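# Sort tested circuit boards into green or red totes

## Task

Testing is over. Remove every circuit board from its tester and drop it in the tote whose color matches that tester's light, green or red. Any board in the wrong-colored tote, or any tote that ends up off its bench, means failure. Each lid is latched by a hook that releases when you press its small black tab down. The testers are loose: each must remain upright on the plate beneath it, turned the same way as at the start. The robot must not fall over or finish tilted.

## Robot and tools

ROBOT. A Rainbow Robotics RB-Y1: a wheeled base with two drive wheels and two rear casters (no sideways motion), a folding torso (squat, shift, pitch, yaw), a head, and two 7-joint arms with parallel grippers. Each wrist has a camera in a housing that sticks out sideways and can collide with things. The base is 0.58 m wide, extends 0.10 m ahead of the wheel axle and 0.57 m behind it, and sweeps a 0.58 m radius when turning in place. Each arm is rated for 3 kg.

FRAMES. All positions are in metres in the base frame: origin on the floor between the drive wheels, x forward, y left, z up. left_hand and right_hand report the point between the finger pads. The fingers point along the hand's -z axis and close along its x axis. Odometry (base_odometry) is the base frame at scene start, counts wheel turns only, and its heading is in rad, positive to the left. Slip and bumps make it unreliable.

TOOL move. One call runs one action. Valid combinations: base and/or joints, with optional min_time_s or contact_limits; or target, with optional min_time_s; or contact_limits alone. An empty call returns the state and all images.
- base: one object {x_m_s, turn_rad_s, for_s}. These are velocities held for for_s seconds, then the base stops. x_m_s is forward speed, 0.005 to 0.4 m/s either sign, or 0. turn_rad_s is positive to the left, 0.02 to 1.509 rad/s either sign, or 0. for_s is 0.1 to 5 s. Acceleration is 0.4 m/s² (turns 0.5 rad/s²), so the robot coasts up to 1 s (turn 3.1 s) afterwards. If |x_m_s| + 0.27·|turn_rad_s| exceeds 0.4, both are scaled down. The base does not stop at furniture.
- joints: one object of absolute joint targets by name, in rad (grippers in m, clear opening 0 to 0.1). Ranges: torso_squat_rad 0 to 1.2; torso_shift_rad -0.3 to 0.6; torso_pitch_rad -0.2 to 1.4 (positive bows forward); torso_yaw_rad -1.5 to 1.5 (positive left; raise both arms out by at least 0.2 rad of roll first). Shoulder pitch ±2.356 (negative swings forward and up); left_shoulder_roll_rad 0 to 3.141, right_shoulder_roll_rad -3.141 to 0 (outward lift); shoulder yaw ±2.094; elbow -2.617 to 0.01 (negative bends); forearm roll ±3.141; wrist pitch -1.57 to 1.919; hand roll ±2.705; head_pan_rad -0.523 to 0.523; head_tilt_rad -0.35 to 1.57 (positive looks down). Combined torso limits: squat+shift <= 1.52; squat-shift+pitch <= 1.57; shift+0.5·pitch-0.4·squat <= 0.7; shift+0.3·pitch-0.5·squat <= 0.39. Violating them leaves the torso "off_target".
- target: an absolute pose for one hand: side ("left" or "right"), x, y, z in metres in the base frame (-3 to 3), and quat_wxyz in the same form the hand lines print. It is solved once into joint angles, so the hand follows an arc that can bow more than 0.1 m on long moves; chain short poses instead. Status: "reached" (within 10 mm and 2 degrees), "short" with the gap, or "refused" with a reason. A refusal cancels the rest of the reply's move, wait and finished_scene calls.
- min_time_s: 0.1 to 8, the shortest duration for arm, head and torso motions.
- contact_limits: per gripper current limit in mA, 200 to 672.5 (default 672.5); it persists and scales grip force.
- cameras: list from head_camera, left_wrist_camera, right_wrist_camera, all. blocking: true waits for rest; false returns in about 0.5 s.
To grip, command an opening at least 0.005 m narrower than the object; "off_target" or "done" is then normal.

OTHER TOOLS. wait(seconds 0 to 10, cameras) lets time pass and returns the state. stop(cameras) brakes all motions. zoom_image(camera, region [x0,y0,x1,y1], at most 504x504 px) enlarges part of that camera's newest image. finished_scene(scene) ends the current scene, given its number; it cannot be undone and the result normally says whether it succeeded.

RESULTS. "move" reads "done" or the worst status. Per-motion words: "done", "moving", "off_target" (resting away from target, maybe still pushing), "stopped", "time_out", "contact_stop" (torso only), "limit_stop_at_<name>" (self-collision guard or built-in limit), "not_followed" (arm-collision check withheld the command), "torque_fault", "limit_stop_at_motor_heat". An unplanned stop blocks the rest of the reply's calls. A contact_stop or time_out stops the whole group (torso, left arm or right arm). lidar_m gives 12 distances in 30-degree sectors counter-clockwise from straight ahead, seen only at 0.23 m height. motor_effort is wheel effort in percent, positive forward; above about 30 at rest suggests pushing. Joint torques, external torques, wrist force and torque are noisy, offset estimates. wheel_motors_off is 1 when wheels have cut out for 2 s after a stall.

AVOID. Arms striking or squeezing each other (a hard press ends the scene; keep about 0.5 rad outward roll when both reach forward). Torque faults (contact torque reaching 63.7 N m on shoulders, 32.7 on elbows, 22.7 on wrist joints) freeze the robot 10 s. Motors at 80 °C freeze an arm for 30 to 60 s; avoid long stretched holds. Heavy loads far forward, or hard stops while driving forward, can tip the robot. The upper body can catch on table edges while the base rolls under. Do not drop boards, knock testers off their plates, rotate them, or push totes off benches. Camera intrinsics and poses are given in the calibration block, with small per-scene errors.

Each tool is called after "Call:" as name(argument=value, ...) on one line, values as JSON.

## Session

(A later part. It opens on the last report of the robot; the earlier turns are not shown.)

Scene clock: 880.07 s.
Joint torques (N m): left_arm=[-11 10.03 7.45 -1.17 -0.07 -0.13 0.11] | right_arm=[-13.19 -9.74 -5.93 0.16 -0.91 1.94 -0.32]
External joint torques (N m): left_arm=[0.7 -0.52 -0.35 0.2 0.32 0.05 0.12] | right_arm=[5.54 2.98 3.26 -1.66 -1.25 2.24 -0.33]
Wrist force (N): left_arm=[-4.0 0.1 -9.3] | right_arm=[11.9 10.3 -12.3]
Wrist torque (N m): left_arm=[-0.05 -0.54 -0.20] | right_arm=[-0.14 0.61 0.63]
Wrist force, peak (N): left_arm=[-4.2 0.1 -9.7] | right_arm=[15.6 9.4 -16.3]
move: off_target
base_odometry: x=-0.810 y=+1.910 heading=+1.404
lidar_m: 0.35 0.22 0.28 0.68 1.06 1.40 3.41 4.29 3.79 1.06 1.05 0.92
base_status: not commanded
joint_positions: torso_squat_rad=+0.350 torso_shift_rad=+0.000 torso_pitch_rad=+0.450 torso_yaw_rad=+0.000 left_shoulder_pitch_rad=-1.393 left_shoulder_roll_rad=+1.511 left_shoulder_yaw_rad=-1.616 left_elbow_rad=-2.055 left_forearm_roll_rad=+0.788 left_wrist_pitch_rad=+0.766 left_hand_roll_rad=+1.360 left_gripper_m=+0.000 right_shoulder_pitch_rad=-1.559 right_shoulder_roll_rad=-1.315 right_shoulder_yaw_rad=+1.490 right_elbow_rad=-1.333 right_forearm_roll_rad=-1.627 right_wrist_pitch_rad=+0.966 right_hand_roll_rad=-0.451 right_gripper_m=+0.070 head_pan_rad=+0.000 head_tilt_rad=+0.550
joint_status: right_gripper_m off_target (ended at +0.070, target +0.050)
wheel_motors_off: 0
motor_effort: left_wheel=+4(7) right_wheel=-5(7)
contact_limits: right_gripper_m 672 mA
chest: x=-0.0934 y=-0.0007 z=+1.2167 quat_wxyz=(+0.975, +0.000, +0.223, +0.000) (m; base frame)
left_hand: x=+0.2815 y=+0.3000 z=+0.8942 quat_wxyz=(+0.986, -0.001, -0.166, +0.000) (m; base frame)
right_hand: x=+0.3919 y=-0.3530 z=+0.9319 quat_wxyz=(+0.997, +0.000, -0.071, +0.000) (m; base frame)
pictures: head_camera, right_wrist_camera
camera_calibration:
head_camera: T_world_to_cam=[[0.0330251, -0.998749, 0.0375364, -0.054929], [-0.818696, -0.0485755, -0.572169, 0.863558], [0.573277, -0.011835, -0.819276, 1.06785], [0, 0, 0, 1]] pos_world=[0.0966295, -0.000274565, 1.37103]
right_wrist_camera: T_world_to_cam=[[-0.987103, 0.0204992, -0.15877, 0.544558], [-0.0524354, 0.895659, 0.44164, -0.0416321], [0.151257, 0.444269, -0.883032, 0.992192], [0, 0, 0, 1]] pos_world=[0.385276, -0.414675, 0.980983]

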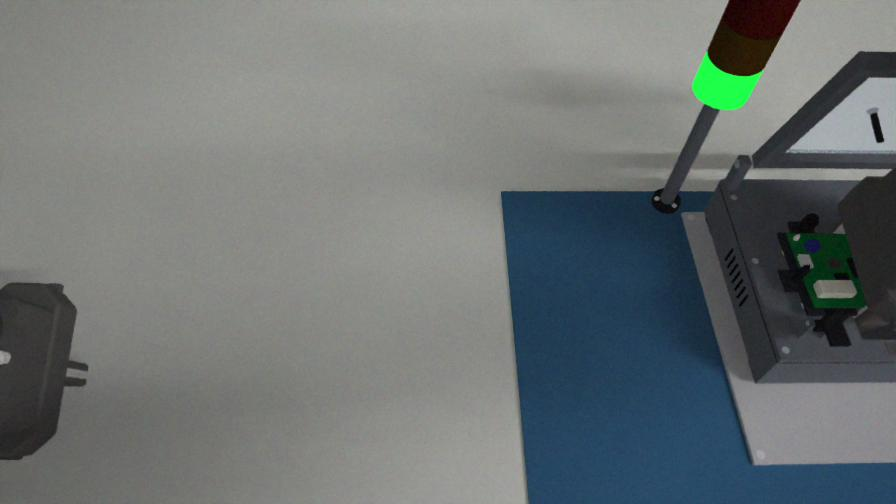

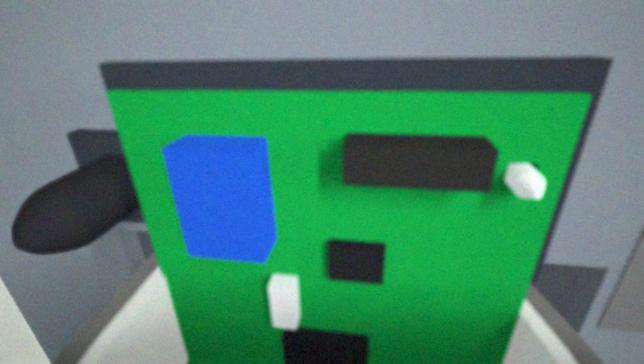

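Gripped .070. Lift slowly, straight up then back from the lid.

Call:
move(target={"side":"right","x":0.391,"y":-0.353,"z":0.955,"quat_wxyz":[0.9976,0,-0.07,0]}, min_time_s=4, cameras=["head_camera","right_wrist_camera"])

Call:
move(target={"side":"right","x":0.375,"y":-0.353,"z":1.0,"quat_wxyz":[0.9976,0,-0.07,0]}, min_time_s=3, cameras=["head_camera","right_wrist_camera"])

Scene clock: 890.43 s.
Joint torques (N m): left_arm=[-10.87 9.85 7.6 -1.17 -0.13 -0.11 0.14] | right_arm=[-20.67 -14.04 -11.92 1.53 -0.05 -0.92 -0.39]
External joint torques (N m): left_arm=[0.83 -0.7 -0.2 0.2 0.26 0.07 0.16] | right_arm=[-2.15 -1.74 -2.42 -0.31 -0.39 -0.63 -0.4]
Wrist force (N): left_arm=[-3.7 0.1 -9.4] | right_arm=[-1.8 10.2 -14.8]
Wrist torque (N m): left_arm=[-0.08 -0.51 -0.21] | right_arm=[-0.10 0.83 0.55]
Wrist force, peak (N): left_arm=[-4.0 0.2 -10.0] | right_arm=[10.1 9.5 -20.0]
move: done
base_odometry: x=-0.810 y=+1.910 heading=+1.404
lidar_m: 0.34 0.22 0.28 0.68 1.06 1.39 3.41 4.29 3.79 1.07 1.05 0.92
base_status: not commanded
joint_positions: torso_squat_rad=+0.350 torso_shift_rad=+0.000 torso_pitch_rad=+0.450 torso_yaw_rad=+0.000 left_shoulder_pitch_rad=-1.393 left_shoulder_roll_rad=+1.511 left_shoulder_yaw_rad=-1.616 left_elbow_rad=-2.055 left_forearm_roll_rad=+0.788 left_wrist_pitch_rad=+0.766 left_hand_roll_rad=+1.360 left_gripper_m=+0.000 right_shoulder_pitch_rad=-1.595 right_shoulder_roll_rad=-1.357 right_shoulder_yaw_rad=+1.478 right_elbow_rad=-1.377 right_forearm_roll_rad=-1.637 right_wrist_pitch_rad=+1.015 right_hand_roll_rad=-0.459 right_gripper_m=+0.070 head_pan_rad=+0.000 head_tilt_rad=+0.550
joint_status: all done
wheel_motors_off: 0
motor_effort: left_wheel=+4(6) right_wheel=-5(8)
contact_limits: right_gripper_m 672 mA
chest: x=-0.0934 y=-0.0007 z=+1.2167 quat_wxyz=(+0.975, +0.000, +0.223, +0.000) (m; base frame)
left_hand: x=+0.2815 y=+0.2999 z=+0.8942 quat_wxyz=(+0.986, -0.001, -0.166, +0.000) (m; base frame)
right_hand: x=+0.3906 y=-0.3532 z=+0.9544 quat_wxyz=(+0.998, +0.000, -0.069, +0.000) (m; base frame)
right_hand_status: reached (checked arc, planned for 4.0 s): 1 mm and 0.1 deg off.
pictures: head_camera, right_wrist_camera
camera_calibration:
head_camera: T_world_to_cam=[[0.0328863, -0.998753, 0.0375621, -0.0550546], [-0.818703, -0.0484764, -0.572168, 0.863635], [0.573275, -0.0119357, -0.819276, 1.0678], [0, 0, 0, 1]] pos_world=[0.0967297, -0.000375092, 1.37103]
right_wrist_camera: T_world_to_cam=[[-0.987711, 0.0201158, -0.154994, 0.543229], [-0.0509378, 0.896107, 0.440906, -0.0512329], [0.14776, 0.443382, -0.884069, 1.01439], [0, 0, 0, 1]] pos_world=[0.384056, -0.41478, 1.00358]

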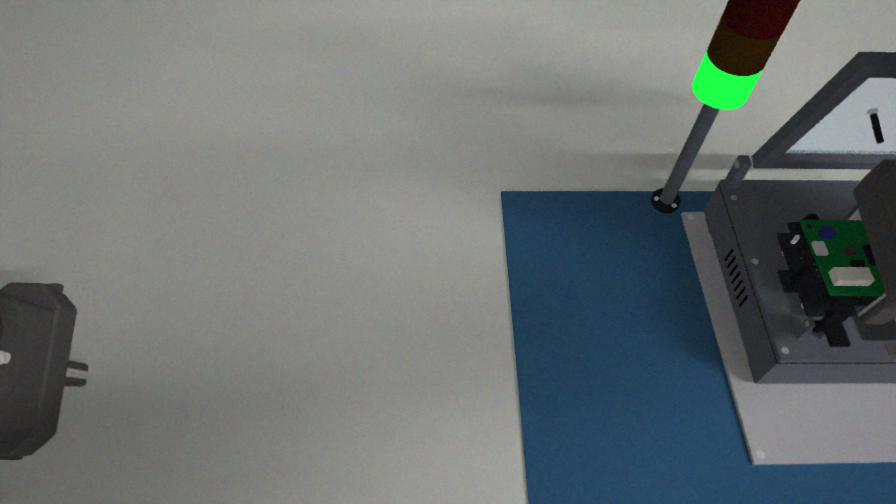

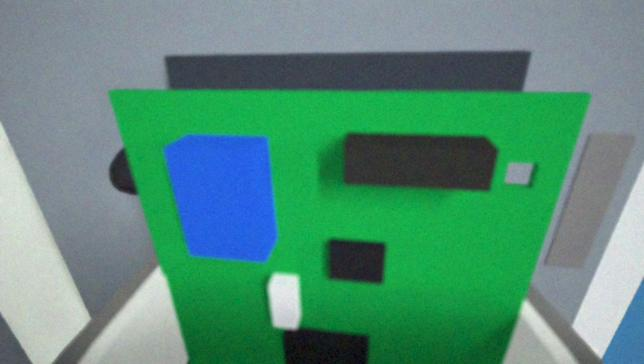

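Scene clock: 893.77 s.
Joint torques (N m): left_arm=[-10.89 10.1 7.4 -1.14 -0.16 -0.15 0.17] | right_arm=[-17.59 -12.78 -10.98 1.16 -0.22 -0.09 -0.36]
External joint torques (N m): left_arm=[0.81 -0.44 -0.39 0.23 0.23 0.03 0.18] | right_arm=[-0.31 -1.52 -0.82 -0.71 -0.59 0.19 -0.37]
Wrist force (N): left_arm=[-3.9 0.1 -9.5] | right_arm=[1.4 10.7 -13.1]
Wrist torque (N m): left_arm=[-0.06 -0.54 -0.21] | right_arm=[-0.07 0.79 0.53]
Wrist force, peak (N): left_arm=[-3.9 0.1 -9.9] | right_arm=[-2.6 10.5 -15.5]
move: done
base_odometry: x=-0.810 y=+1.910 heading=+1.404
lidar_m: 0.34 0.22 0.28 0.67 1.05 1.40 3.42 4.29 3.79 1.06 1.06 0.91
base_status: not commanded
joint_positions: torso_squat_rad=+0.350 torso_shift_rad=+0.000 torso_pitch_rad=+0.450 torso_yaw_rad=+0.000 left_shoulder_pitch_rad=-1.393 left_shoulder_roll_rad=+1.511 left_shoulder_yaw_rad=-1.616 left_elbow_rad=-2.055 left_forearm_roll_rad=+0.788 left_wrist_pitch_rad=+0.766 left_hand_roll_rad=+1.360 left_gripper_m=+0.000 right_shoulder_pitch_rad=-1.659 right_shoulder_roll_rad=-1.477 right_shoulder_yaw_rad=+1.454 right_elbow_rad=-1.529 right_forearm_roll_rad=-1.647 right_wrist_pitch_rad=+1.096 right_hand_roll_rad=-0.507 right_gripper_m=+0.070 head_pan_rad=+0.000 head_tilt_rad=+0.550
joint_status: all done
wheel_motors_off: 0
motor_effort: left_wheel=+4(6) right_wheel=-6(7)
contact_limits: right_gripper_m 672 mA
chest: x=-0.0934 y=-0.0007 z=+1.2167 quat_wxyz=(+0.975, +0.000, +0.223, +0.000) (m; base frame)
left_hand: x=+0.2815 y=+0.2999 z=+0.8942 quat_wxyz=(+0.986, -0.001, -0.166, +0.000) (m; base frame)
right_hand: x=+0.3750 y=-0.3530 z=+0.9996 quat_wxyz=(+0.998, +0.000, -0.070, +0.000) (m; base frame)
right_hand_status: reached (checked arc, planned for 3.0 s): 0 mm and 0.0 deg off.
pictures: head_camera, right_wrist_camera
camera_calibration:
head_camera: T_world_to_cam=[[0.0328863, -0.998753, 0.0375621, -0.0550546], [-0.818703, -0.0484764, -0.572168, 0.863635], [0.573275, -0.0119357, -0.819276, 1.0678], [0, 0, 0, 1]] pos_world=[0.0967297, -0.000375092, 1.37103]
right_wrist_camera: T_world_to_cam=[[-0.987592, 0.019905, -0.155778, 0.535616], [-0.0515338, 0.895932, 0.441191, -0.0722846], [0.148349, 0.443744, -0.883789, 1.05619], [0, 0, 0, 1]] pos_world=[0.36856, -0.414578, 1.04878]

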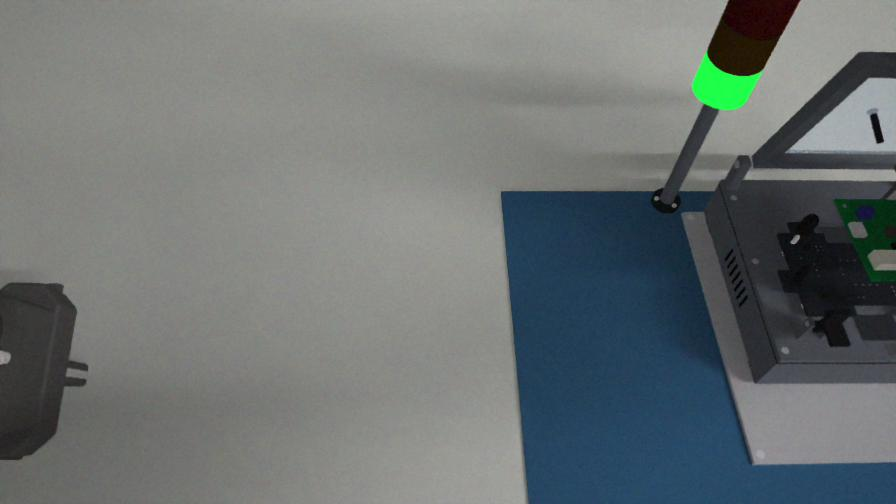

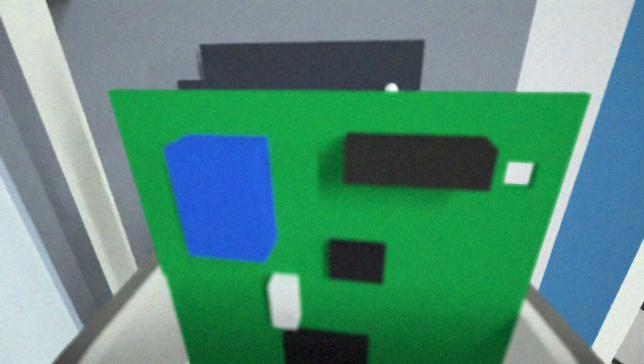

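Call:
move(target={"side":"right","x":0.36,"y":-0.28,"z":1.1,"quat_wxyz":[0.9976,0,-0.07,0]}, min_time_s=2.5)

Call:
move(base={"x_m_s":-0.25,"for_s":2.4})

Call:
move(base={"turn_rad_s":-0.5,"for_s":4.46}, joints={"torso_pitch_rad":0.2,"head_tilt_rad":0.45}, cameras=["head_camera"])

Scene clock: 905.50 s.
Joint torques (N m): left_arm=[-10.87 10.08 7.62 -1.11 -0.19 -0.14 0.14] | right_arm=[-17.46 -9.38 -11.47 1.36 -0.04 -0.01 -0.27]
External joint torques (N m): left_arm=[0.84 -0.46 -0.18 0.26 0.2 0.04 0.15] | right_arm=[-0.11 -1.68 -0.68 -0.66 -0.48 0.22 -0.28]
Wrist force (N): left_arm=[-3.8 0.2 -9.6] | right_arm=[1.2 10.6 -13.0]
Wrist torque (N m): left_arm=[-0.06 -0.53 -0.20] | right_arm=[-0.05 0.80 0.51]
Wrist force, peak (N): left_arm=[-4.0 0.2 -10.0] | right_arm=[1.4 11.0 -13.5]
move: done
base_odometry: x=-0.810 y=+1.910 heading=+1.404
lidar_m: 0.35 0.22 0.28 0.68 1.06 1.40 3.40 4.29 3.80 1.06 1.05 0.92
base_status: not commanded
joint_positions: torso_squat_rad=+0.350 torso_shift_rad=+0.000 torso_pitch_rad=+0.450 torso_yaw_rad=+0.000 left_shoulder_pitch_rad=-1.393 left_shoulder_roll_rad=+1.511 left_shoulder_yaw_rad=-1.616 left_elbow_rad=-2.055 left_forearm_roll_rad=+0.788 left_wrist_pitch_rad=+0.766 left_hand_roll_rad=+1.360 left_gripper_m=+0.000 right_shoulder_pitch_rad=-1.881 right_shoulder_roll_rad=-1.491 right_shoulder_yaw_rad=+1.354 right_elbow_rad=-1.728 right_forearm_roll_rad=-1.680 right_wrist_pitch_rad=+1.373 right_hand_roll_rad=-0.744 right_gripper_m=+0.070 head_pan_rad=+0.000 head_tilt_rad=+0.550
joint_status: all done
wheel_motors_off: 0
motor_effort: left_wheel=+5(6) right_wheel=-5(7)
contact_limits: right_gripper_m 672 mA
chest: x=-0.0934 y=-0.0007 z=+1.2167 quat_wxyz=(+0.975, +0.000, +0.223, +0.000) (m; base frame)
left_hand: x=+0.2815 y=+0.2999 z=+0.8942 quat_wxyz=(+0.986, -0.001, -0.166, +0.000) (m; base frame)
right_hand: x=+0.3600 y=-0.2800 z=+1.0998 quat_wxyz=(+0.998, +0.000, -0.070, +0.000) (m; base frame)
right_hand_status: reached (checked arc, planned for 2.5 s): 0 mm and 0.0 deg off.
pictures: none

Scene clock: 909.23 s.
Joint torques (N m): left_arm=[-10.96 10.19 7.68 -1.15 -0.15 -0.03 0.14] | right_arm=[-16.97 -7.76 -10.93 1.88 0.11 -0.13 -0.31]
External joint torques (N m): left_arm=[0.74 -0.36 -0.12 0.21 0.24 0.15 0.16] | right_arm=[0.37 -0.06 -0.14 -0.14 -0.33 0.1 -0.32]
Wrist force (N): left_arm=[-3.9 0.1 -9.6] | right_arm=[1.3 10.6 -13.0]
Wrist torque (N m): left_arm=[-0.06 -0.54 -0.21] | right_arm=[-0.05 0.80 0.55]
Wrist force, peak (N): left_arm=[-4.2 0.0 -9.7] | right_arm=[1.8 10.9 -13.5]
move: done
base_odometry: x=-0.909 y=+1.318 heading=+1.403
lidar_m: 0.81 0.83 1.06 1.00 1.03 1.36 3.33 3.67 3.83 3.63 1.31 1.47
base_status: done (sent for 2.4 of 2.4 s)
joint_positions: torso_squat_rad=+0.350 torso_shift_rad=+0.000 torso_pitch_rad=+0.450 torso_yaw_rad=+0.000 left_shoulder_pitch_rad=-1.393 left_shoulder_roll_rad=+1.511 left_shoulder_yaw_rad=-1.616 left_elbow_rad=-2.055 left_forearm_roll_rad=+0.788 left_wrist_pitch_rad=+0.766 left_hand_roll_rad=+1.360 left_gripper_m=+0.000 right_shoulder_pitch_rad=-1.881 right_shoulder_roll_rad=-1.491 right_shoulder_yaw_rad=+1.354 right_elbow_rad=-1.728 right_forearm_roll_rad=-1.680 right_wrist_pitch_rad=+1.373 right_hand_roll_rad=-0.744 right_gripper_m=+0.070 head_pan_rad=+0.000 head_tilt_rad=+0.550
joint_status: not commanded
wheel_motors_off: 0
motor_effort: left_wheel=-2(25) right_wheel=+5(29)
contact_limits: right_gripper_m 672 mA
chest: x=-0.0935 y=-0.0007 z=+1.2167 quat_wxyz=(+0.975, +0.000, +0.223, +0.000) (m; base frame)
left_hand: x=+0.2815 y=+0.2999 z=+0.8942 quat_wxyz=(+0.986, -0.001, -0.166, +0.000) (m; base frame)
right_hand: x=+0.3600 y=-0.2801 z=+1.0999 quat_wxyz=(+0.998, +0.000, -0.070, +0.000) (m; base frame)
pictures: none

Scene clock: 915.00 s.
Joint torques (N m): left_arm=[-13.12 8.4 9.24 0.47 -0.37 -0.16 0.1] | right_arm=[-16.68 -4.88 -10.78 3.06 0.49 -0.58 -0.28]
External joint torques (N m): left_arm=[0.82 -0.53 -0.14 0.21 0.32 0.1 0.13] | right_arm=[0.52 0.06 -0.13 -0.18 -0.27 0.01 -0.31]
Wrist force (N): left_arm=[-5.3 -0.1 -9.0] | right_arm=[-0.3 11.1 -12.7]
Wrist torque (N m): left_arm=[-0.02 -0.62 -0.18] | right_arm=[-0.10 0.70 0.51]
Wrist force, peak (N): left_arm=[-4.1 0.4 -10.0] | right_arm=[1.6 11.1 -13.5]
move: done
base_odometry: x=-0.910 y=+1.318 heading=-0.830
lidar_m: 4.01 3.61 1.62 1.31 0.81 0.81 0.99 1.02 1.03 1.24 2.36 3.59
base_status: done (sent for 4.47 of 4.47 s)
joint_positions: torso_squat_rad=+0.350 torso_shift_rad=+0.000 torso_pitch_rad=+0.200 torso_yaw_rad=+0.000 left_shoulder_pitch_rad=-1.393 left_shoulder_roll_rad=+1.511 left_shoulder_yaw_rad=-1.616 left_elbow_rad=-2.055 left_forearm_roll_rad=+0.788 left_wrist_pitch_rad=+0.766 left_hand_roll_rad=+1.360 left_gripper_m=+0.000 right_shoulder_pitch_rad=-1.881 right_shoulder_roll_rad=-1.491 right_shoulder_yaw_rad=+1.354 right_elbow_rad=-1.728 right_forearm_roll_rad=-1.680 right_wrist_pitch_rad=+1.373 right_hand_roll_rad=-0.744 right_gripper_m=+0.070 head_pan_rad=+0.000 head_tilt_rad=+0.450
joint_status: all done
wheel_motors_off: 0
motor_effort: left_wheel=+3(27) right_wheel=+1(25)
contact_limits: right_gripper_m 672 mA
chest: x=-0.1667 y=-0.0007 z=+1.2413 quat_wxyz=(+0.995, +0.000, +0.100, +0.000) (m; base frame)
left_hand: x=+0.2765 y=+0.2998 z=+1.0217 quat_wxyz=(+0.958, -0.001, -0.287, -0.001) (m; base frame)
right_hand: x=+0.3016 y=-0.2802 z=+1.2404 quat_wxyz=(+0.981, +0.000, -0.194, +0.000) (m; base frame)
pictures: head_camera
camera_calibration:
head_camera: T_world_to_cam=[[0.0178143, -0.998761, 0.0464591, -0.0671868], [-0.572841, -0.0482794, -0.818244, 1.17109], [0.819473, -0.0120372, -0.572991, 0.846399], [0, 0, 0, 1]] pos_world=[-0.0215589, -0.000375978, 1.44633]

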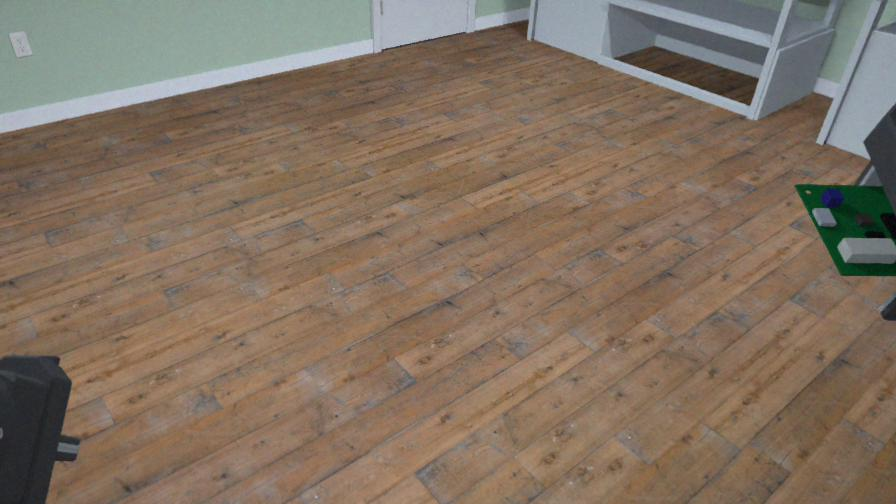

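Call:
move(base={"x_m_s":0.4,"for_s":5})

Call:
move(base={"x_m_s":0.4,"for_s":3.5}, cameras=["head_camera"])

Call:
move(base={"turn_rad_s":-0.4,"for_s":2.29}, cameras=["head_camera"])

Scene clock: 939.47 s.
Joint torques (N m): left_arm=[-13.04 8.54 9.04 0.38 -0.46 -0.18 0.21] | right_arm=[-16.66 -5.11 -10.69 2.98 0.45 -0.57 -0.26]
External joint torques (N m): left_arm=[0.9 -0.4 -0.34 0.12 0.23 0.08 0.24] | right_arm=[0.54 -0.17 -0.05 -0.26 -0.31 0.03 -0.28]
Wrist force (N): left_arm=[-5.2 0.2 -9.1] | right_arm=[-0.2 10.6 -12.5]
Wrist torque (N m): left_arm=[-0.05 -0.62 -0.18] | right_arm=[-0.03 0.71 0.51]
Wrist force, peak (N): left_arm=[-5.8 0.1 -9.1] | right_arm=[0.1 11.1 -13.2]
move: done
base_odometry: x=+0.440 y=-0.157 heading=-0.830
lidar_m: 2.33 2.08 2.09 2.54 2.03 2.12 2.62 2.55 2.56 3.10 2.22 2.47
base_status: done (sent for 5 of 5 s)
joint_positions: torso_squat_rad=+0.350 torso_shift_rad=+0.000 torso_pitch_rad=+0.200 torso_yaw_rad=+0.000 left_shoulder_pitch_rad=-1.393 left_shoulder_roll_rad=+1.511 left_shoulder_yaw_rad=-1.616 left_elbow_rad=-2.055 left_forearm_roll_rad=+0.788 left_wrist_pitch_rad=+0.766 left_hand_roll_rad=+1.360 left_gripper_m=+0.000 right_shoulder_pitch_rad=-1.881 right_shoulder_roll_rad=-1.491 right_shoulder_yaw_rad=+1.354 right_elbow_rad=-1.728 right_forearm_roll_rad=-1.680 right_wrist_pitch_rad=+1.373 right_hand_roll_rad=-0.744 right_gripper_m=+0.070 head_pan_rad=+0.000 head_tilt_rad=+0.450
joint_status: not commanded
wheel_motors_off: 0
motor_effort: left_wheel=+0(30) right_wheel=+0(28)
contact_limits: right_gripper_m 672 mA
chest: x=-0.1666 y=-0.0007 z=+1.2413 quat_wxyz=(+0.995, +0.000, +0.100, +0.000) (m; base frame)
left_hand: x=+0.2766 y=+0.2998 z=+1.0216 quat_wxyz=(+0.958, -0.001, -0.287, -0.001) (m; base frame)
right_hand: x=+0.3017 y=-0.2802 z=+1.2404 quat_wxyz=(+0.981, +0.000, -0.194, +0.000) (m; base frame)
pictures: none

Scene clock: 944.33 s.
Joint torques (N m): left_arm=[-13.12 8.55 9.21 0.44 -0.42 -0.16 0.11] | right_arm=[-16.18 -5.19 -10.74 3.11 0.41 -0.63 -0.32]
External joint torques (N m): left_arm=[0.81 -0.39 -0.17 0.18 0.26 0.1 0.14] | right_arm=[1.02 -0.24 -0.09 -0.13 -0.35 -0.04 -0.35]
Wrist force (N): left_arm=[-5.2 0.3 -8.7] | right_arm=[-0.3 10.6 -12.9]
Wrist torque (N m): left_arm=[-0.09 -0.61 -0.19] | right_arm=[-0.04 0.71 0.50]
Wrist force, peak (N): left_arm=[-5.4 -0.1 -9.3] | right_arm=[0.0 10.9 -13.2]
move: done
base_odometry: x=+1.385 y=-1.191 heading=-0.830
lidar_m: 1.13 1.01 1.03 1.26 2.41 3.01 4.00 3.61 2.43 1.71 1.31 1.31
base_status: done (sent for 3.5 of 3.5 s)
joint_positions: torso_squat_rad=+0.350 torso_shift_rad=+0.000 torso_pitch_rad=+0.200 torso_yaw_rad=+0.000 left_shoulder_pitch_rad=-1.393 left_shoulder_roll_rad=+1.511 left_shoulder_yaw_rad=-1.616 left_elbow_rad=-2.055 left_forearm_roll_rad=+0.788 left_wrist_pitch_rad=+0.766 left_hand_roll_rad=+1.360 left_gripper_m=+0.000 right_shoulder_pitch_rad=-1.881 right_shoulder_roll_rad=-1.491 right_shoulder_yaw_rad=+1.354 right_elbow_rad=-1.728 right_forearm_roll_rad=-1.680 right_wrist_pitch_rad=+1.373 right_hand_roll_rad=-0.744 right_gripper_m=+0.070 head_pan_rad=+0.000 head_tilt_rad=+0.450
joint_status: not commanded
wheel_motors_off: 0
motor_effort: left_wheel=-3(18) right_wheel=+0(26)
contact_limits: right_gripper_m 672 mA
chest: x=-0.1666 y=-0.0007 z=+1.2413 quat_wxyz=(+0.995, +0.000, +0.100, +0.000) (m; base frame)
left_hand: x=+0.2766 y=+0.2998 z=+1.0216 quat_wxyz=(+0.958, -0.001, -0.287, -0.001) (m; base frame)
right_hand: x=+0.3017 y=-0.2802 z=+1.2404 quat_wxyz=(+0.981, +0.000, -0.194, +0.000) (m; base frame)
pictures: head_camera
camera_calibration:
head_camera: T_world_to_cam=[[0.01782, -0.998761, 0.0464557, -0.0671836], [-0.572955, -0.0482783, -0.818164, 1.17103], [0.819393, -0.0120373, -0.573105, 0.84648], [0, 0, 0, 1]] pos_world=[-0.0214586, -0.000375982, 1.44633]

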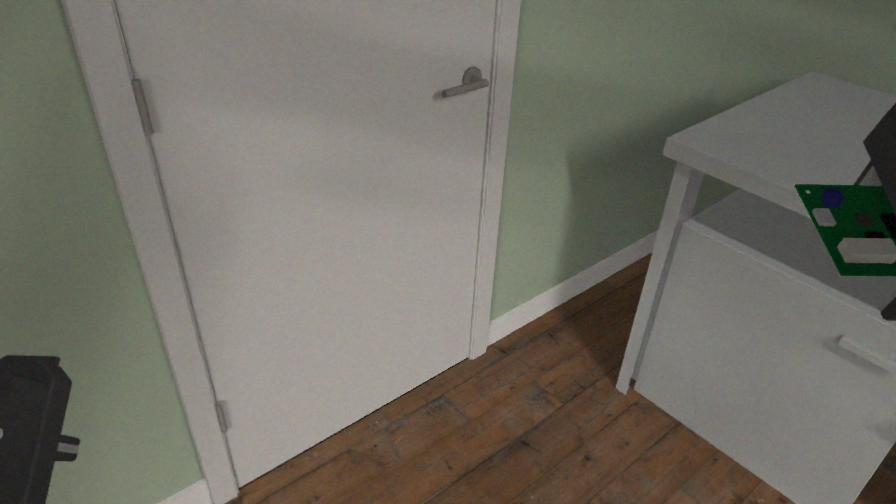

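Scene clock: 947.73 s.
Joint torques (N m): left_arm=[-13.09 8.65 9 0.41 -0.45 -0.25 0.16] | right_arm=[-16.59 -5.13 -10.56 3.05 0.39 -0.54 -0.3]
External joint torques (N m): left_arm=[0.85 -0.29 -0.38 0.15 0.24 0.02 0.19] | right_arm=[0.62 -0.18 0.09 -0.19 -0.37 0.06 -0.32]
Wrist force (N): left_arm=[-5.2 0.0 -9.2] | right_arm=[-0.3 10.7 -12.8]
Wrist torque (N m): left_arm=[-0.04 -0.61 -0.18] | right_arm=[-0.06 0.70 0.51]
Wrist force, peak (N): left_arm=[-5.5 0.2 -9.0] | right_arm=[-0.1 11.1 -13.0]
move: done
base_odometry: x=+1.385 y=-1.191 heading=-1.750
lidar_m: 1.30 1.33 1.06 1.01 1.05 1.40 3.03 3.08 3.81 3.61 1.98 1.69
base_status: done (sent for 2.3 of 2.3 s)
joint_positions: torso_squat_rad=+0.350 torso_shift_rad=+0.000 torso_pitch_rad=+0.200 torso_yaw_rad=+0.000 left_shoulder_pitch_rad=-1.393 left_shoulder_roll_rad=+1.511 left_shoulder_yaw_rad=-1.616 left_elbow_rad=-2.055 left_forearm_roll_rad=+0.788 left_wrist_pitch_rad=+0.766 left_hand_roll_rad=+1.360 left_gripper_m=+0.000 right_shoulder_pitch_rad=-1.881 right_shoulder_roll_rad=-1.491 right_shoulder_yaw_rad=+1.354 right_elbow_rad=-1.728 right_forearm_roll_rad=-1.680 right_wrist_pitch_rad=+1.373 right_hand_roll_rad=-0.744 right_gripper_m=+0.070 head_pan_rad=+0.000 head_tilt_rad=+0.450
joint_status: not commanded
wheel_motors_off: 0
motor_effort: left_wheel=+3(27) right_wheel=+1(25)
contact_limits: right_gripper_m 672 mA
chest: x=-0.1666 y=-0.0007 z=+1.2413 quat_wxyz=(+0.995, +0.000, +0.100, +0.000) (m; base frame)
left_hand: x=+0.2766 y=+0.2998 z=+1.0216 quat_wxyz=(+0.958, -0.001, -0.287, -0.001) (m; base frame)
right_hand: x=+0.3017 y=-0.2802 z=+1.2404 quat_wxyz=(+0.981, +0.000, -0.194, +0.000) (m; base frame)
pictures: head_camera
camera_calibration:
head_camera: T_world_to_cam=[[0.01782, -0.998761, 0.0464557, -0.0671836], [-0.572955, -0.0482783, -0.818164, 1.17103], [0.819393, -0.0120373, -0.573105, 0.84648], [0, 0, 0, 1]] pos_world=[-0.0214586, -0.000375982, 1.44633]

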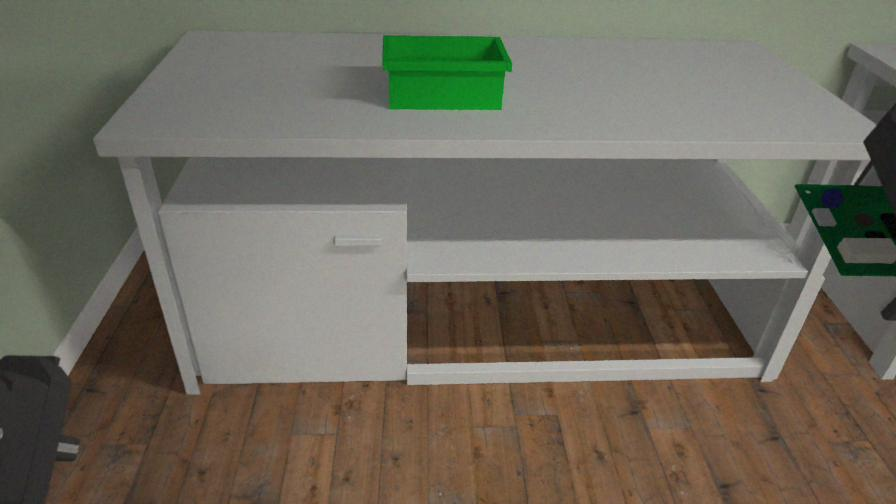

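Call:
move(base={"turn_rad_s":0.3,"for_s":1.18})

Call:
move(base={"x_m_s":0.3,"for_s":2.33})

Call:
move(base={"turn_rad_s":-0.3,"for_s":1.18})

Call:
move(target={"side":"right","x":0.34,"y":-0.25,"z":1.25,"quat_wxyz":[0.992,0,-0.125,0]}, min_time_s=1.5)

Call:
move(base={"x_m_s":0.2,"for_s":1.5}, joints={"head_tilt_rad":0.6}, cameras=["head_camera"])

Scene clock: 962.63 s.
Joint torques (N m): left_arm=[-12.91 8.52 9.17 0.38 -0.43 -0.21 0.07] | right_arm=[-16.49 -5.15 -10.62 3.2 0.48 -0.51 -0.27]
External joint torques (N m): left_arm=[1.03 -0.42 -0.21 0.12 0.25 0.05 0.1] | right_arm=[0.72 -0.2 0.03 -0.04 -0.29 0.08 -0.29]
Wrist force (N): left_arm=[-5.4 0.0 -9.1] | right_arm=[-0.5 10.6 -12.9]
Wrist torque (N m): left_arm=[-0.03 -0.62 -0.18] | right_arm=[-0.04 0.69 0.51]
Wrist force, peak (N): left_arm=[-5.4 0.0 -9.1] | right_arm=[-0.5 11.2 -12.8]
move: done
base_odometry: x=+1.385 y=-1.191 heading=-1.400
lidar_m: 1.31 1.14 1.01 1.02 1.22 2.22 3.02 4.03 3.62 3.50 1.68 1.32
base_status: done (sent for 1.17 of 1.17 s)
joint_positions: torso_squat_rad=+0.350 torso_shift_rad=+0.000 torso_pitch_rad=+0.200 torso_yaw_rad=+0.000 left_shoulder_pitch_rad=-1.393 left_shoulder_roll_rad=+1.511 left_shoulder_yaw_rad=-1.616 left_elbow_rad=-2.055 left_forearm_roll_rad=+0.788 left_wrist_pitch_rad=+0.766 left_hand_roll_rad=+1.360 left_gripper_m=+0.000 right_shoulder_pitch_rad=-1.881 right_shoulder_roll_rad=-1.491 right_shoulder_yaw_rad=+1.354 right_elbow_rad=-1.728 right_forearm_roll_rad=-1.680 right_wrist_pitch_rad=+1.373 right_hand_roll_rad=-0.744 right_gripper_m=+0.070 head_pan_rad=+0.000 head_tilt_rad=+0.450
joint_status: not commanded
wheel_motors_off: 0
motor_effort: left_wheel=-1(21) right_wheel=+1(15)
contact_limits: right_gripper_m 672 mA
chest: x=-0.1666 y=-0.0007 z=+1.2413 quat_wxyz=(+0.995, +0.000, +0.100, +0.000) (m; base frame)
left_hand: x=+0.2766 y=+0.2998 z=+1.0216 quat_wxyz=(+0.958, -0.001, -0.287, -0.001) (m; base frame)
right_hand: x=+0.3017 y=-0.2802 z=+1.2404 quat_wxyz=(+0.981, +0.000, -0.194, +0.000) (m; base frame)
pictures: none

Scene clock: 966.07 s.
Joint torques (N m): left_arm=[-13.1 8.62 9.33 0.41 -0.45 -0.23 0.07] | right_arm=[-16.43 -4.96 -10.87 3.03 0.48 -0.53 -0.25]
External joint torques (N m): left_arm=[0.84 -0.32 -0.05 0.15 0.23 0.04 0.1] | right_arm=[0.77 -0.01 -0.22 -0.21 -0.28 0.06 -0.27]
Wrist force (N): left_arm=[-5.2 -0.1 -8.7] | right_arm=[-0.4 10.5 -12.7]
Wrist torque (N m): left_arm=[-0.03 -0.61 -0.19] | right_arm=[-0.03 0.69 0.49]
Wrist force, peak (N): left_arm=[-5.4 0.4 -9.2] | right_arm=[0.1 10.9 -13.1]
move: done
base_odometry: x=+1.504 y=-1.880 heading=-1.401
lidar_m: 0.63 0.72 0.80 0.80 0.97 1.79 3.72 4.33 3.81 1.45 1.49 0.63
base_status: done (sent for 2.33 of 2.33 s)
joint_positions: torso_squat_rad=+0.350 torso_shift_rad=+0.000 torso_pitch_rad=+0.200 torso_yaw_rad=+0.000 left_shoulder_pitch_rad=-1.393 left_shoulder_roll_rad=+1.511 left_shoulder_yaw_rad=-1.616 left_elbow_rad=-2.055 left_forearm_roll_rad=+0.788 left_wrist_pitch_rad=+0.766 left_hand_roll_rad=+1.360 left_gripper_m=+0.000 right_shoulder_pitch_rad=-1.881 right_shoulder_roll_rad=-1.491 right_shoulder_yaw_rad=+1.354 right_elbow_rad=-1.728 right_forearm_roll_rad=-1.680 right_wrist_pitch_rad=+1.373 right_hand_roll_rad=-0.744 right_gripper_m=+0.070 head_pan_rad=+0.000 head_tilt_rad=+0.450
joint_status: not commanded
wheel_motors_off: 0
motor_effort: left_wheel=-7(20) right_wheel=+5(32)
contact_limits: right_gripper_m 672 mA
chest: x=-0.1665 y=-0.0007 z=+1.2413 quat_wxyz=(+0.995, +0.000, +0.100, +0.000) (m; base frame)
left_hand: x=+0.2766 y=+0.2998 z=+1.0216 quat_wxyz=(+0.958, -0.001, -0.287, -0.001) (m; base frame)
right_hand: x=+0.3017 y=-0.2802 z=+1.2404 quat_wxyz=(+0.981, +0.000, -0.194, +0.000) (m; base frame)
pictures: none

Scene clock: 968.20 s.
Joint torques (N m): left_arm=[-12.98 8.42 9.09 0.45 -0.44 -0.19 0.13] | right_arm=[-16.45 -4.81 -11 2.97 0.48 -0.5 -0.26]
External joint torques (N m): left_arm=[0.95 -0.52 -0.3 0.19 0.24 0.08 0.16] | right_arm=[0.75 0.14 -0.36 -0.27 -0.28 0.1 -0.28]
Wrist force (N): left_arm=[-5.4 0.0 -8.7] | right_arm=[-0.2 10.8 -12.7]
Wrist torque (N m): left_arm=[-0.04 -0.63 -0.18] | right_arm=[-0.07 0.73 0.51]
Wrist force, peak (N): left_arm=[-5.4 0.0 -9.3] | right_arm=[-0.5 11.0 -13.0]
move: done
base_odometry: x=+1.504 y=-1.880 heading=-1.750
lidar_m: 0.63 0.65 0.84 0.80 0.82 1.12 2.71 3.76 4.02 3.48 1.41 1.40
base_status: done (sent for 1.17 of 1.17 s)
joint_positions: torso_squat_rad=+0.350 torso_shift_rad=+0.000 torso_pitch_rad=+0.200 torso_yaw_rad=+0.000 left_shoulder_pitch_rad=-1.393 left_shoulder_roll_rad=+1.511 left_shoulder_yaw_rad=-1.616 left_elbow_rad=-2.055 left_forearm_roll_rad=+0.788 left_wrist_pitch_rad=+0.766 left_hand_roll_rad=+1.360 left_gripper_m=+0.000 right_shoulder_pitch_rad=-1.881 right_shoulder_roll_rad=-1.491 right_shoulder_yaw_rad=+1.354 right_elbow_rad=-1.728 right_forearm_roll_rad=-1.680 right_wrist_pitch_rad=+1.373 right_hand_roll_rad=-0.744 right_gripper_m=+0.070 head_pan_rad=+0.000 head_tilt_rad=+0.450
joint_status: not commanded
wheel_motors_off: 0
motor_effort: left_wheel=+2(21) right_wheel=+0(24)
contact_limits: right_gripper_m 672 mA
chest: x=-0.1665 y=-0.0007 z=+1.2413 quat_wxyz=(+0.995, +0.000, +0.100, +0.000) (m; base frame)
left_hand: x=+0.2766 y=+0.2998 z=+1.0216 quat_wxyz=(+0.958, -0.001, -0.287, -0.001) (m; base frame)
right_hand: x=+0.3017 y=-0.2802 z=+1.2404 quat_wxyz=(+0.981, +0.000, -0.194, +0.000) (m; base frame)
pictures: none

Scene clock: 970.03 s.
Joint torques (N m): left_arm=[-13.36 8.51 9.16 0.35 -0.43 -0.27 0.11] | right_arm=[-21.27 -4.44 -8.44 3.24 0.07 -0.3 0.26]
External joint torques (N m): left_arm=[0.58 -0.43 -0.22 0.09 0.25 0 0.14] | right_arm=[0.08 1.67 1.15 0.65 -0.47 0.15 0.25]
Wrist force (N): left_arm=[-5.1 0.2 -9.0] | right_arm=[0.6 10.9 -13.1]
Wrist torque (N m): left_arm=[-0.04 -0.60 -0.18] | right_arm=[-0.06 0.75 0.50]
Wrist force, peak (N): left_arm=[-5.3 0.3 -9.1] | right_arm=[0.7 11.1 -13.3]
move: done
base_odometry: x=+1.504 y=-1.880 heading=-1.750
lidar_m: 0.63 0.64 0.85 0.80 0.82 1.11 2.69 3.76 4.02 3.47 1.41 1.40
base_status: not commanded
joint_positions: torso_squat_rad=+0.350 torso_shift_rad=+0.000 torso_pitch_rad=+0.200 torso_yaw_rad=+0.000 left_shoulder_pitch_rad=-1.393 left_shoulder_roll_rad=+1.511 left_shoulder_yaw_rad=-1.616 left_elbow_rad=-2.055 left_forearm_roll_rad=+0.788 left_wrist_pitch_rad=+0.766 left_hand_roll_rad=+1.360 left_gripper_m=+0.000 right_shoulder_pitch_rad=-1.938 right_shoulder_roll_rad=-1.204 right_shoulder_yaw_rad=+1.358 right_elbow_rad=-1.305 right_forearm_roll_rad=-1.749 right_wrist_pitch_rad=+1.542 right_hand_roll_rad=-0.606 right_gripper_m=+0.070 head_pan_rad=+0.000 head_tilt_rad=+0.450
joint_status: all done
wheel_motors_off: 0
motor_effort: left_wheel=+0(3) right_wheel=-1(2)
contact_limits: right_gripper_m 672 mA
chest: x=-0.1665 y=-0.0007 z=+1.2413 quat_wxyz=(+0.995, +0.000, +0.100, +0.000) (m; base frame)
left_hand: x=+0.2766 y=+0.2998 z=+1.0216 quat_wxyz=(+0.958, -0.001, -0.287, -0.001) (m; base frame)
right_hand: x=+0.3399 y=-0.2500 z=+1.2501 quat_wxyz=(+0.992, +0.000, -0.126, +0.000) (m; base frame)
right_hand_status: reached (checked arc, planned for 1.5 s): 0 mm and 0.1 deg off.
pictures: none

Scene clock: 972.33 s.
Joint torques (N m): left_arm=[-13.15 8.56 9.14 0.42 -0.39 -0.22 0.17] | right_arm=[-20.44 -4.68 -8.95 2.78 0.22 -0.43 0.21]
External joint torques (N m): left_arm=[0.78 -0.38 -0.24 0.16 0.3 0.05 0.2] | right_arm=[0.91 1.43 0.64 0.2 -0.32 0.02 0.19]
Wrist force (N): left_arm=[-5.5 0.1 -8.8] | right_arm=[0.4 10.4 -12.9]
Wrist torque (N m): left_arm=[-0.04 -0.63 -0.19] | right_arm=[-0.02 0.74 0.51]
Wrist force, peak (N): left_arm=[-5.3 -0.1 -9.3] | right_arm=[0.9 10.8 -13.5]
move: done
base_odometry: x=+1.450 y=-2.176 heading=-1.751
lidar_m: 0.32 0.33 0.43 0.81 0.84 1.10 2.76 4.07 4.00 1.91 1.29 0.36
base_status: done (sent for 1.5 of 1.5 s)
joint_positions: torso_squat_rad=+0.350 torso_shift_rad=+0.000 torso_pitch_rad=+0.200 torso_yaw_rad=+0.000 left_shoulder_pitch_rad=-1.393 left_shoulder_roll_rad=+1.511 left_shoulder_yaw_rad=-1.616 left_elbow_rad=-2.055 left_forearm_roll_rad=+0.788 left_wrist_pitch_rad=+0.766 left_hand_roll_rad=+1.360 left_gripper_m=+0.000 right_shoulder_pitch_rad=-1.938 right_shoulder_roll_rad=-1.204 right_shoulder_yaw_rad=+1.358 right_elbow_rad=-1.305 right_forearm_roll_rad=-1.749 right_wrist_pitch_rad=+1.542 right_hand_roll_rad=-0.606 right_gripper_m=+0.070 head_pan_rad=+0.000 head_tilt_rad=+0.600
joint_status: all done
wheel_motors_off: 0
motor_effort: left_wheel=-1(31) right_wheel=+0(25)
contact_limits: right_gripper_m 672 mA
chest: x=-0.1665 y=-0.0007 z=+1.2413 quat_wxyz=(+0.995, +0.000, +0.100, +0.000) (m; base frame)
left_hand: x=+0.2766 y=+0.2998 z=+1.0216 quat_wxyz=(+0.958, -0.001, -0.287, -0.001) (m; base frame)
right_hand: x=+0.3399 y=-0.2500 z=+1.2501 quat_wxyz=(+0.992, +0.000, -0.126, +0.000) (m; base frame)
pictures: head_camera
camera_calibration:
head_camera: T_world_to_cam=[[0.0247027, -0.998758, 0.0432736, -0.061915], [-0.688769, -0.0483772, -0.723365, 1.02309], [0.72456, -0.0119364, -0.689108, 1.00267], [0, 0, 0, 1]] pos_world=[-0.0202936, -0.000375455, 1.4337]

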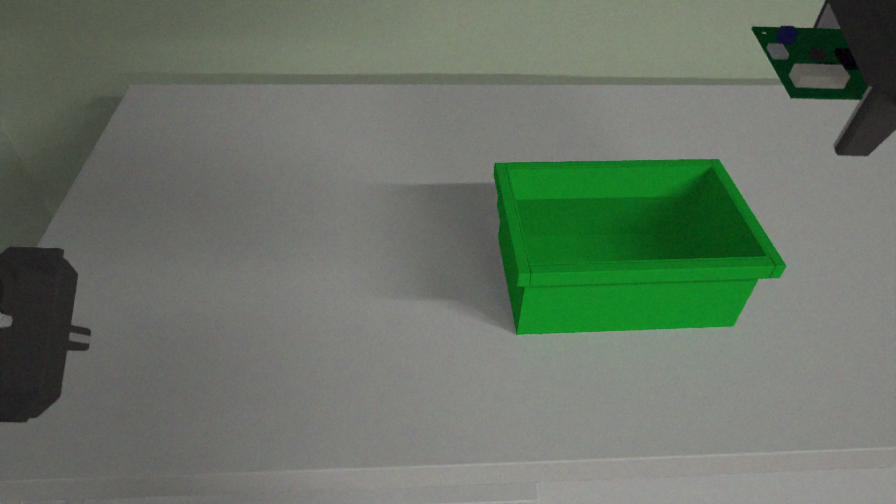

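Call:
move(base={"x_m_s":0.1,"for_s":0.95})

Call:
move(joints={"torso_pitch_rad":0.45}, cameras=["head_camera"])

Call:
move(target={"side":"right","x":0.47,"y":-0.235,"z":1.05,"quat_wxyz":[0.9976,0,-0.07,0]}, min_time_s=2.5, cameras=["head_camera"])

Scene clock: 979.87 s.
Joint torques (N m): left_arm=[-13.14 8.56 9.37 0.42 -0.4 -0.22 0.14] | right_arm=[-20.1 -5.03 -9.04 2.75 0.23 -0.39 0.33]
External joint torques (N m): left_arm=[0.79 -0.38 -0.01 0.16 0.28 0.05 0.17] | right_arm=[1.25 1.08 0.55 0.16 -0.31 0.06 0.32]
Wrist force (N): left_arm=[-5.2 0.2 -9.0] | right_arm=[0.6 10.6 -13.1]
Wrist torque (N m): left_arm=[-0.05 -0.60 -0.18] | right_arm=[-0.02 0.73 0.52]
Wrist force, peak (N): left_arm=[-5.6 0.3 -9.2] | right_arm=[0.6 11.1 -13.4]
move: done
base_odometry: x=+1.433 y=-2.271 heading=-1.751
lidar_m: 0.23 0.24 0.31 0.82 0.84 1.13 2.79 4.17 3.99 1.28 1.27 0.25
base_status: done (sent for 0.97 of 0.97 s)
joint_positions: torso_squat_rad=+0.350 torso_shift_rad=+0.000 torso_pitch_rad=+0.200 torso_yaw_rad=+0.000 left_shoulder_pitch_rad=-1.393 left_shoulder_roll_rad=+1.511 left_shoulder_yaw_rad=-1.616 left_elbow_rad=-2.055 left_forearm_roll_rad=+0.788 left_wrist_pitch_rad=+0.766 left_hand_roll_rad=+1.360 left_gripper_m=+0.000 right_shoulder_pitch_rad=-1.938 right_shoulder_roll_rad=-1.204 right_shoulder_yaw_rad=+1.358 right_elbow_rad=-1.305 right_forearm_roll_rad=-1.749 right_wrist_pitch_rad=+1.542 right_hand_roll_rad=-0.606 right_gripper_m=+0.070 head_pan_rad=+0.000 head_tilt_rad=+0.600
joint_status: not commanded
wheel_motors_off: 0
motor_effort: left_wheel=-2(19) right_wheel=-2(25)
contact_limits: right_gripper_m 672 mA
chest: x=-0.1665 y=-0.0007 z=+1.2413 quat_wxyz=(+0.995, +0.000, +0.100, +0.000) (m; base frame)
left_hand: x=+0.2766 y=+0.2998 z=+1.0216 quat_wxyz=(+0.958, -0.001, -0.287, -0.001) (m; base frame)
right_hand: x=+0.3400 y=-0.2500 z=+1.2501 quat_wxyz=(+0.992, +0.000, -0.126, +0.000) (m; base frame)
pictures: none

Scene clock: 981.53 s.
Joint torques (N m): left_arm=[-10.92 9.96 7.56 -1.1 -0.14 -0.13 0.15] | right_arm=[-20.51 -7.07 -9.04 1.85 -0.06 -0.09 0.29]
External joint torques (N m): left_arm=[0.78 -0.59 -0.24 0.27 0.25 0.05 0.17] | right_arm=[1.23 1.09 0.75 0.22 -0.31 -0.06 0.29]
Wrist force (N): left_arm=[-3.8 0.3 -9.5] | right_arm=[1.9 10.6 -13.2]
Wrist torque (N m): left_arm=[-0.08 -0.54 -0.20] | right_arm=[-0.03 0.81 0.53]
Wrist force, peak (N): left_arm=[-4.5 0.1 -9.6] | right_arm=[2.1 11.0 -13.9]
move: done
base_odometry: x=+1.433 y=-2.271 heading=-1.751
lidar_m: 0.23 0.24 0.31 0.81 0.84 1.12 2.78 4.17 4.00 1.27 1.28 0.26
base_status: not commanded
joint_positions: torso_squat_rad=+0.350 torso_shift_rad=+0.000 torso_pitch_rad=+0.450 torso_yaw_rad=+0.000 left_shoulder_pitch_rad=-1.393 left_shoulder_roll_rad=+1.511 left_shoulder_yaw_rad=-1.616 left_elbow_rad=-2.055 left_forearm_roll_rad=+0.788 left_wrist_pitch_rad=+0.766 left_hand_roll_rad=+1.360 left_gripper_m=+0.000 right_shoulder_pitch_rad=-1.938 right_shoulder_roll_rad=-1.204 right_shoulder_yaw_rad=+1.358 right_elbow_rad=-1.305 right_forearm_roll_rad=-1.749 right_wrist_pitch_rad=+1.542 right_hand_roll_rad=-0.606 right_gripper_m=+0.070 head_pan_rad=+0.000 head_tilt_rad=+0.600
joint_status: all done
wheel_motors_off: 0
motor_effort: left_wheel=-1(3) right_wheel=-1(2)
contact_limits: right_gripper_m 672 mA
chest: x=-0.0934 y=-0.0007 z=+1.2167 quat_wxyz=(+0.975, +0.000, +0.223, +0.000) (m; base frame)
left_hand: x=+0.2815 y=+0.2999 z=+0.8942 quat_wxyz=(+0.986, -0.001, -0.166, +0.000) (m; base frame)
right_hand: x=+0.3995 y=-0.2499 z=+1.1000 quat_wxyz=(+1.000, +0.000, -0.001, +0.000) (m; base frame)
pictures: head_camera
camera_calibration:
head_camera: T_world_to_cam=[[0.034776, -0.998754, 0.0357864, -0.0526223], [-0.846282, -0.0484763, -0.530526, 0.806216], [0.5316, -0.0118358, -0.846913, 1.10676], [0, 0, 0, 1]] pos_world=[0.0957613, -0.000374928, 1.36693]

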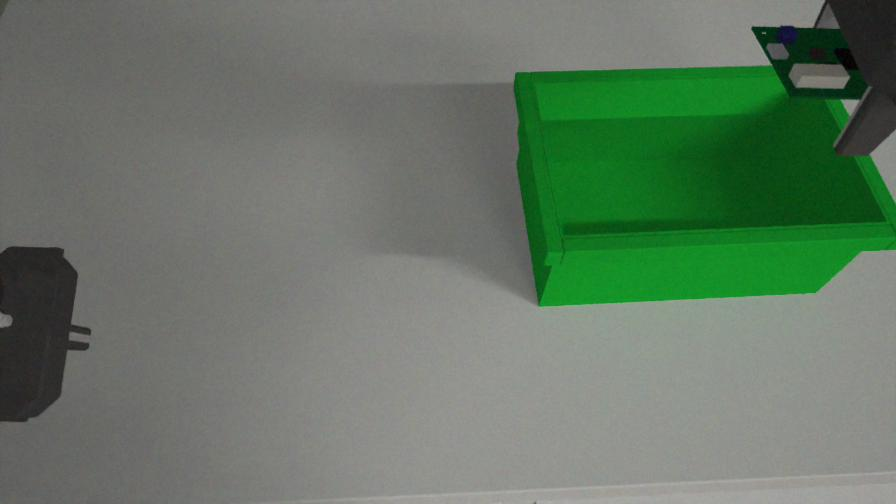

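Scene clock: 984.37 s.
Joint torques (N m): left_arm=[-10.97 9.9 7.51 -1.1 -0.23 -0.11 0.2] | right_arm=[-21.56 -6.68 -7.38 2.18 0.41 -0.59 0.29]
External joint torques (N m): left_arm=[0.73 -0.65 -0.29 0.27 0.16 0.07 0.22] | right_arm=[2.92 2.68 1.14 0.77 0.01 -0.3 0.29]
Wrist force (N): left_arm=[-4.0 0.0 -9.5] | right_arm=[1.2 10.7 -13.1]
Wrist torque (N m): left_arm=[-0.04 -0.55 -0.20] | right_arm=[-0.07 0.77 0.51]
Wrist force, peak (N): left_arm=[-4.0 0.3 -9.8] | right_arm=[2.1 10.8 -13.6]
move: done
base_odometry: x=+1.433 y=-2.271 heading=-1.751
lidar_m: 0.23 0.24 0.31 0.82 0.85 1.13 2.78 4.16 3.99 1.28 1.27 0.26
base_status: not commanded
joint_positions: torso_squat_rad=+0.350 torso_shift_rad=+0.000 torso_pitch_rad=+0.450 torso_yaw_rad=+0.000 left_shoulder_pitch_rad=-1.393 left_shoulder_roll_rad=+1.511 left_shoulder_yaw_rad=-1.616 left_elbow_rad=-2.055 left_forearm_roll_rad=+0.788 left_wrist_pitch_rad=+0.766 left_hand_roll_rad=+1.360 left_gripper_m=+0.000 right_shoulder_pitch_rad=-1.878 right_shoulder_roll_rad=-0.999 right_shoulder_yaw_rad=+1.380 right_elbow_rad=-1.012 right_forearm_roll_rad=-1.636 right_wrist_pitch_rad=+1.343 right_hand_roll_rad=-0.504 right_gripper_m=+0.070 head_pan_rad=+0.000 head_tilt_rad=+0.600
joint_status: all done
wheel_motors_off: 0
motor_effort: left_wheel=-2(3) right_wheel=+1(2)
contact_limits: right_gripper_m 672 mA
chest: x=-0.0935 y=-0.0007 z=+1.2167 quat_wxyz=(+0.975, +0.000, +0.223, +0.000) (m; base frame)
left_hand: x=+0.2815 y=+0.2999 z=+0.8942 quat_wxyz=(+0.986, -0.001, -0.166, +0.000) (m; base frame)
right_hand: x=+0.4697 y=-0.2350 z=+1.0505 quat_wxyz=(+0.997, +0.000, -0.072, +0.000) (m; base frame)
right_hand_status: reached (checked arc, planned for 2.5 s): 1 mm and 0.3 deg off.
pictures: head_camera
camera_calibration:
head_camera: T_world_to_cam=[[0.034776, -0.998754, 0.0357864, -0.0526223], [-0.846282, -0.0484763, -0.530526, 0.806216], [0.5316, -0.0118358, -0.846913, 1.10676], [0, 0, 0, 1]] pos_world=[0.0957613, -0.000374928, 1.36693]

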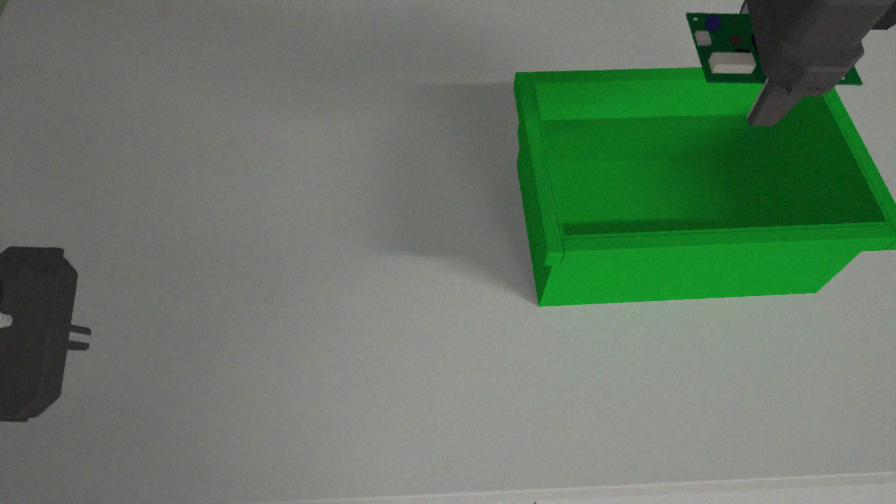

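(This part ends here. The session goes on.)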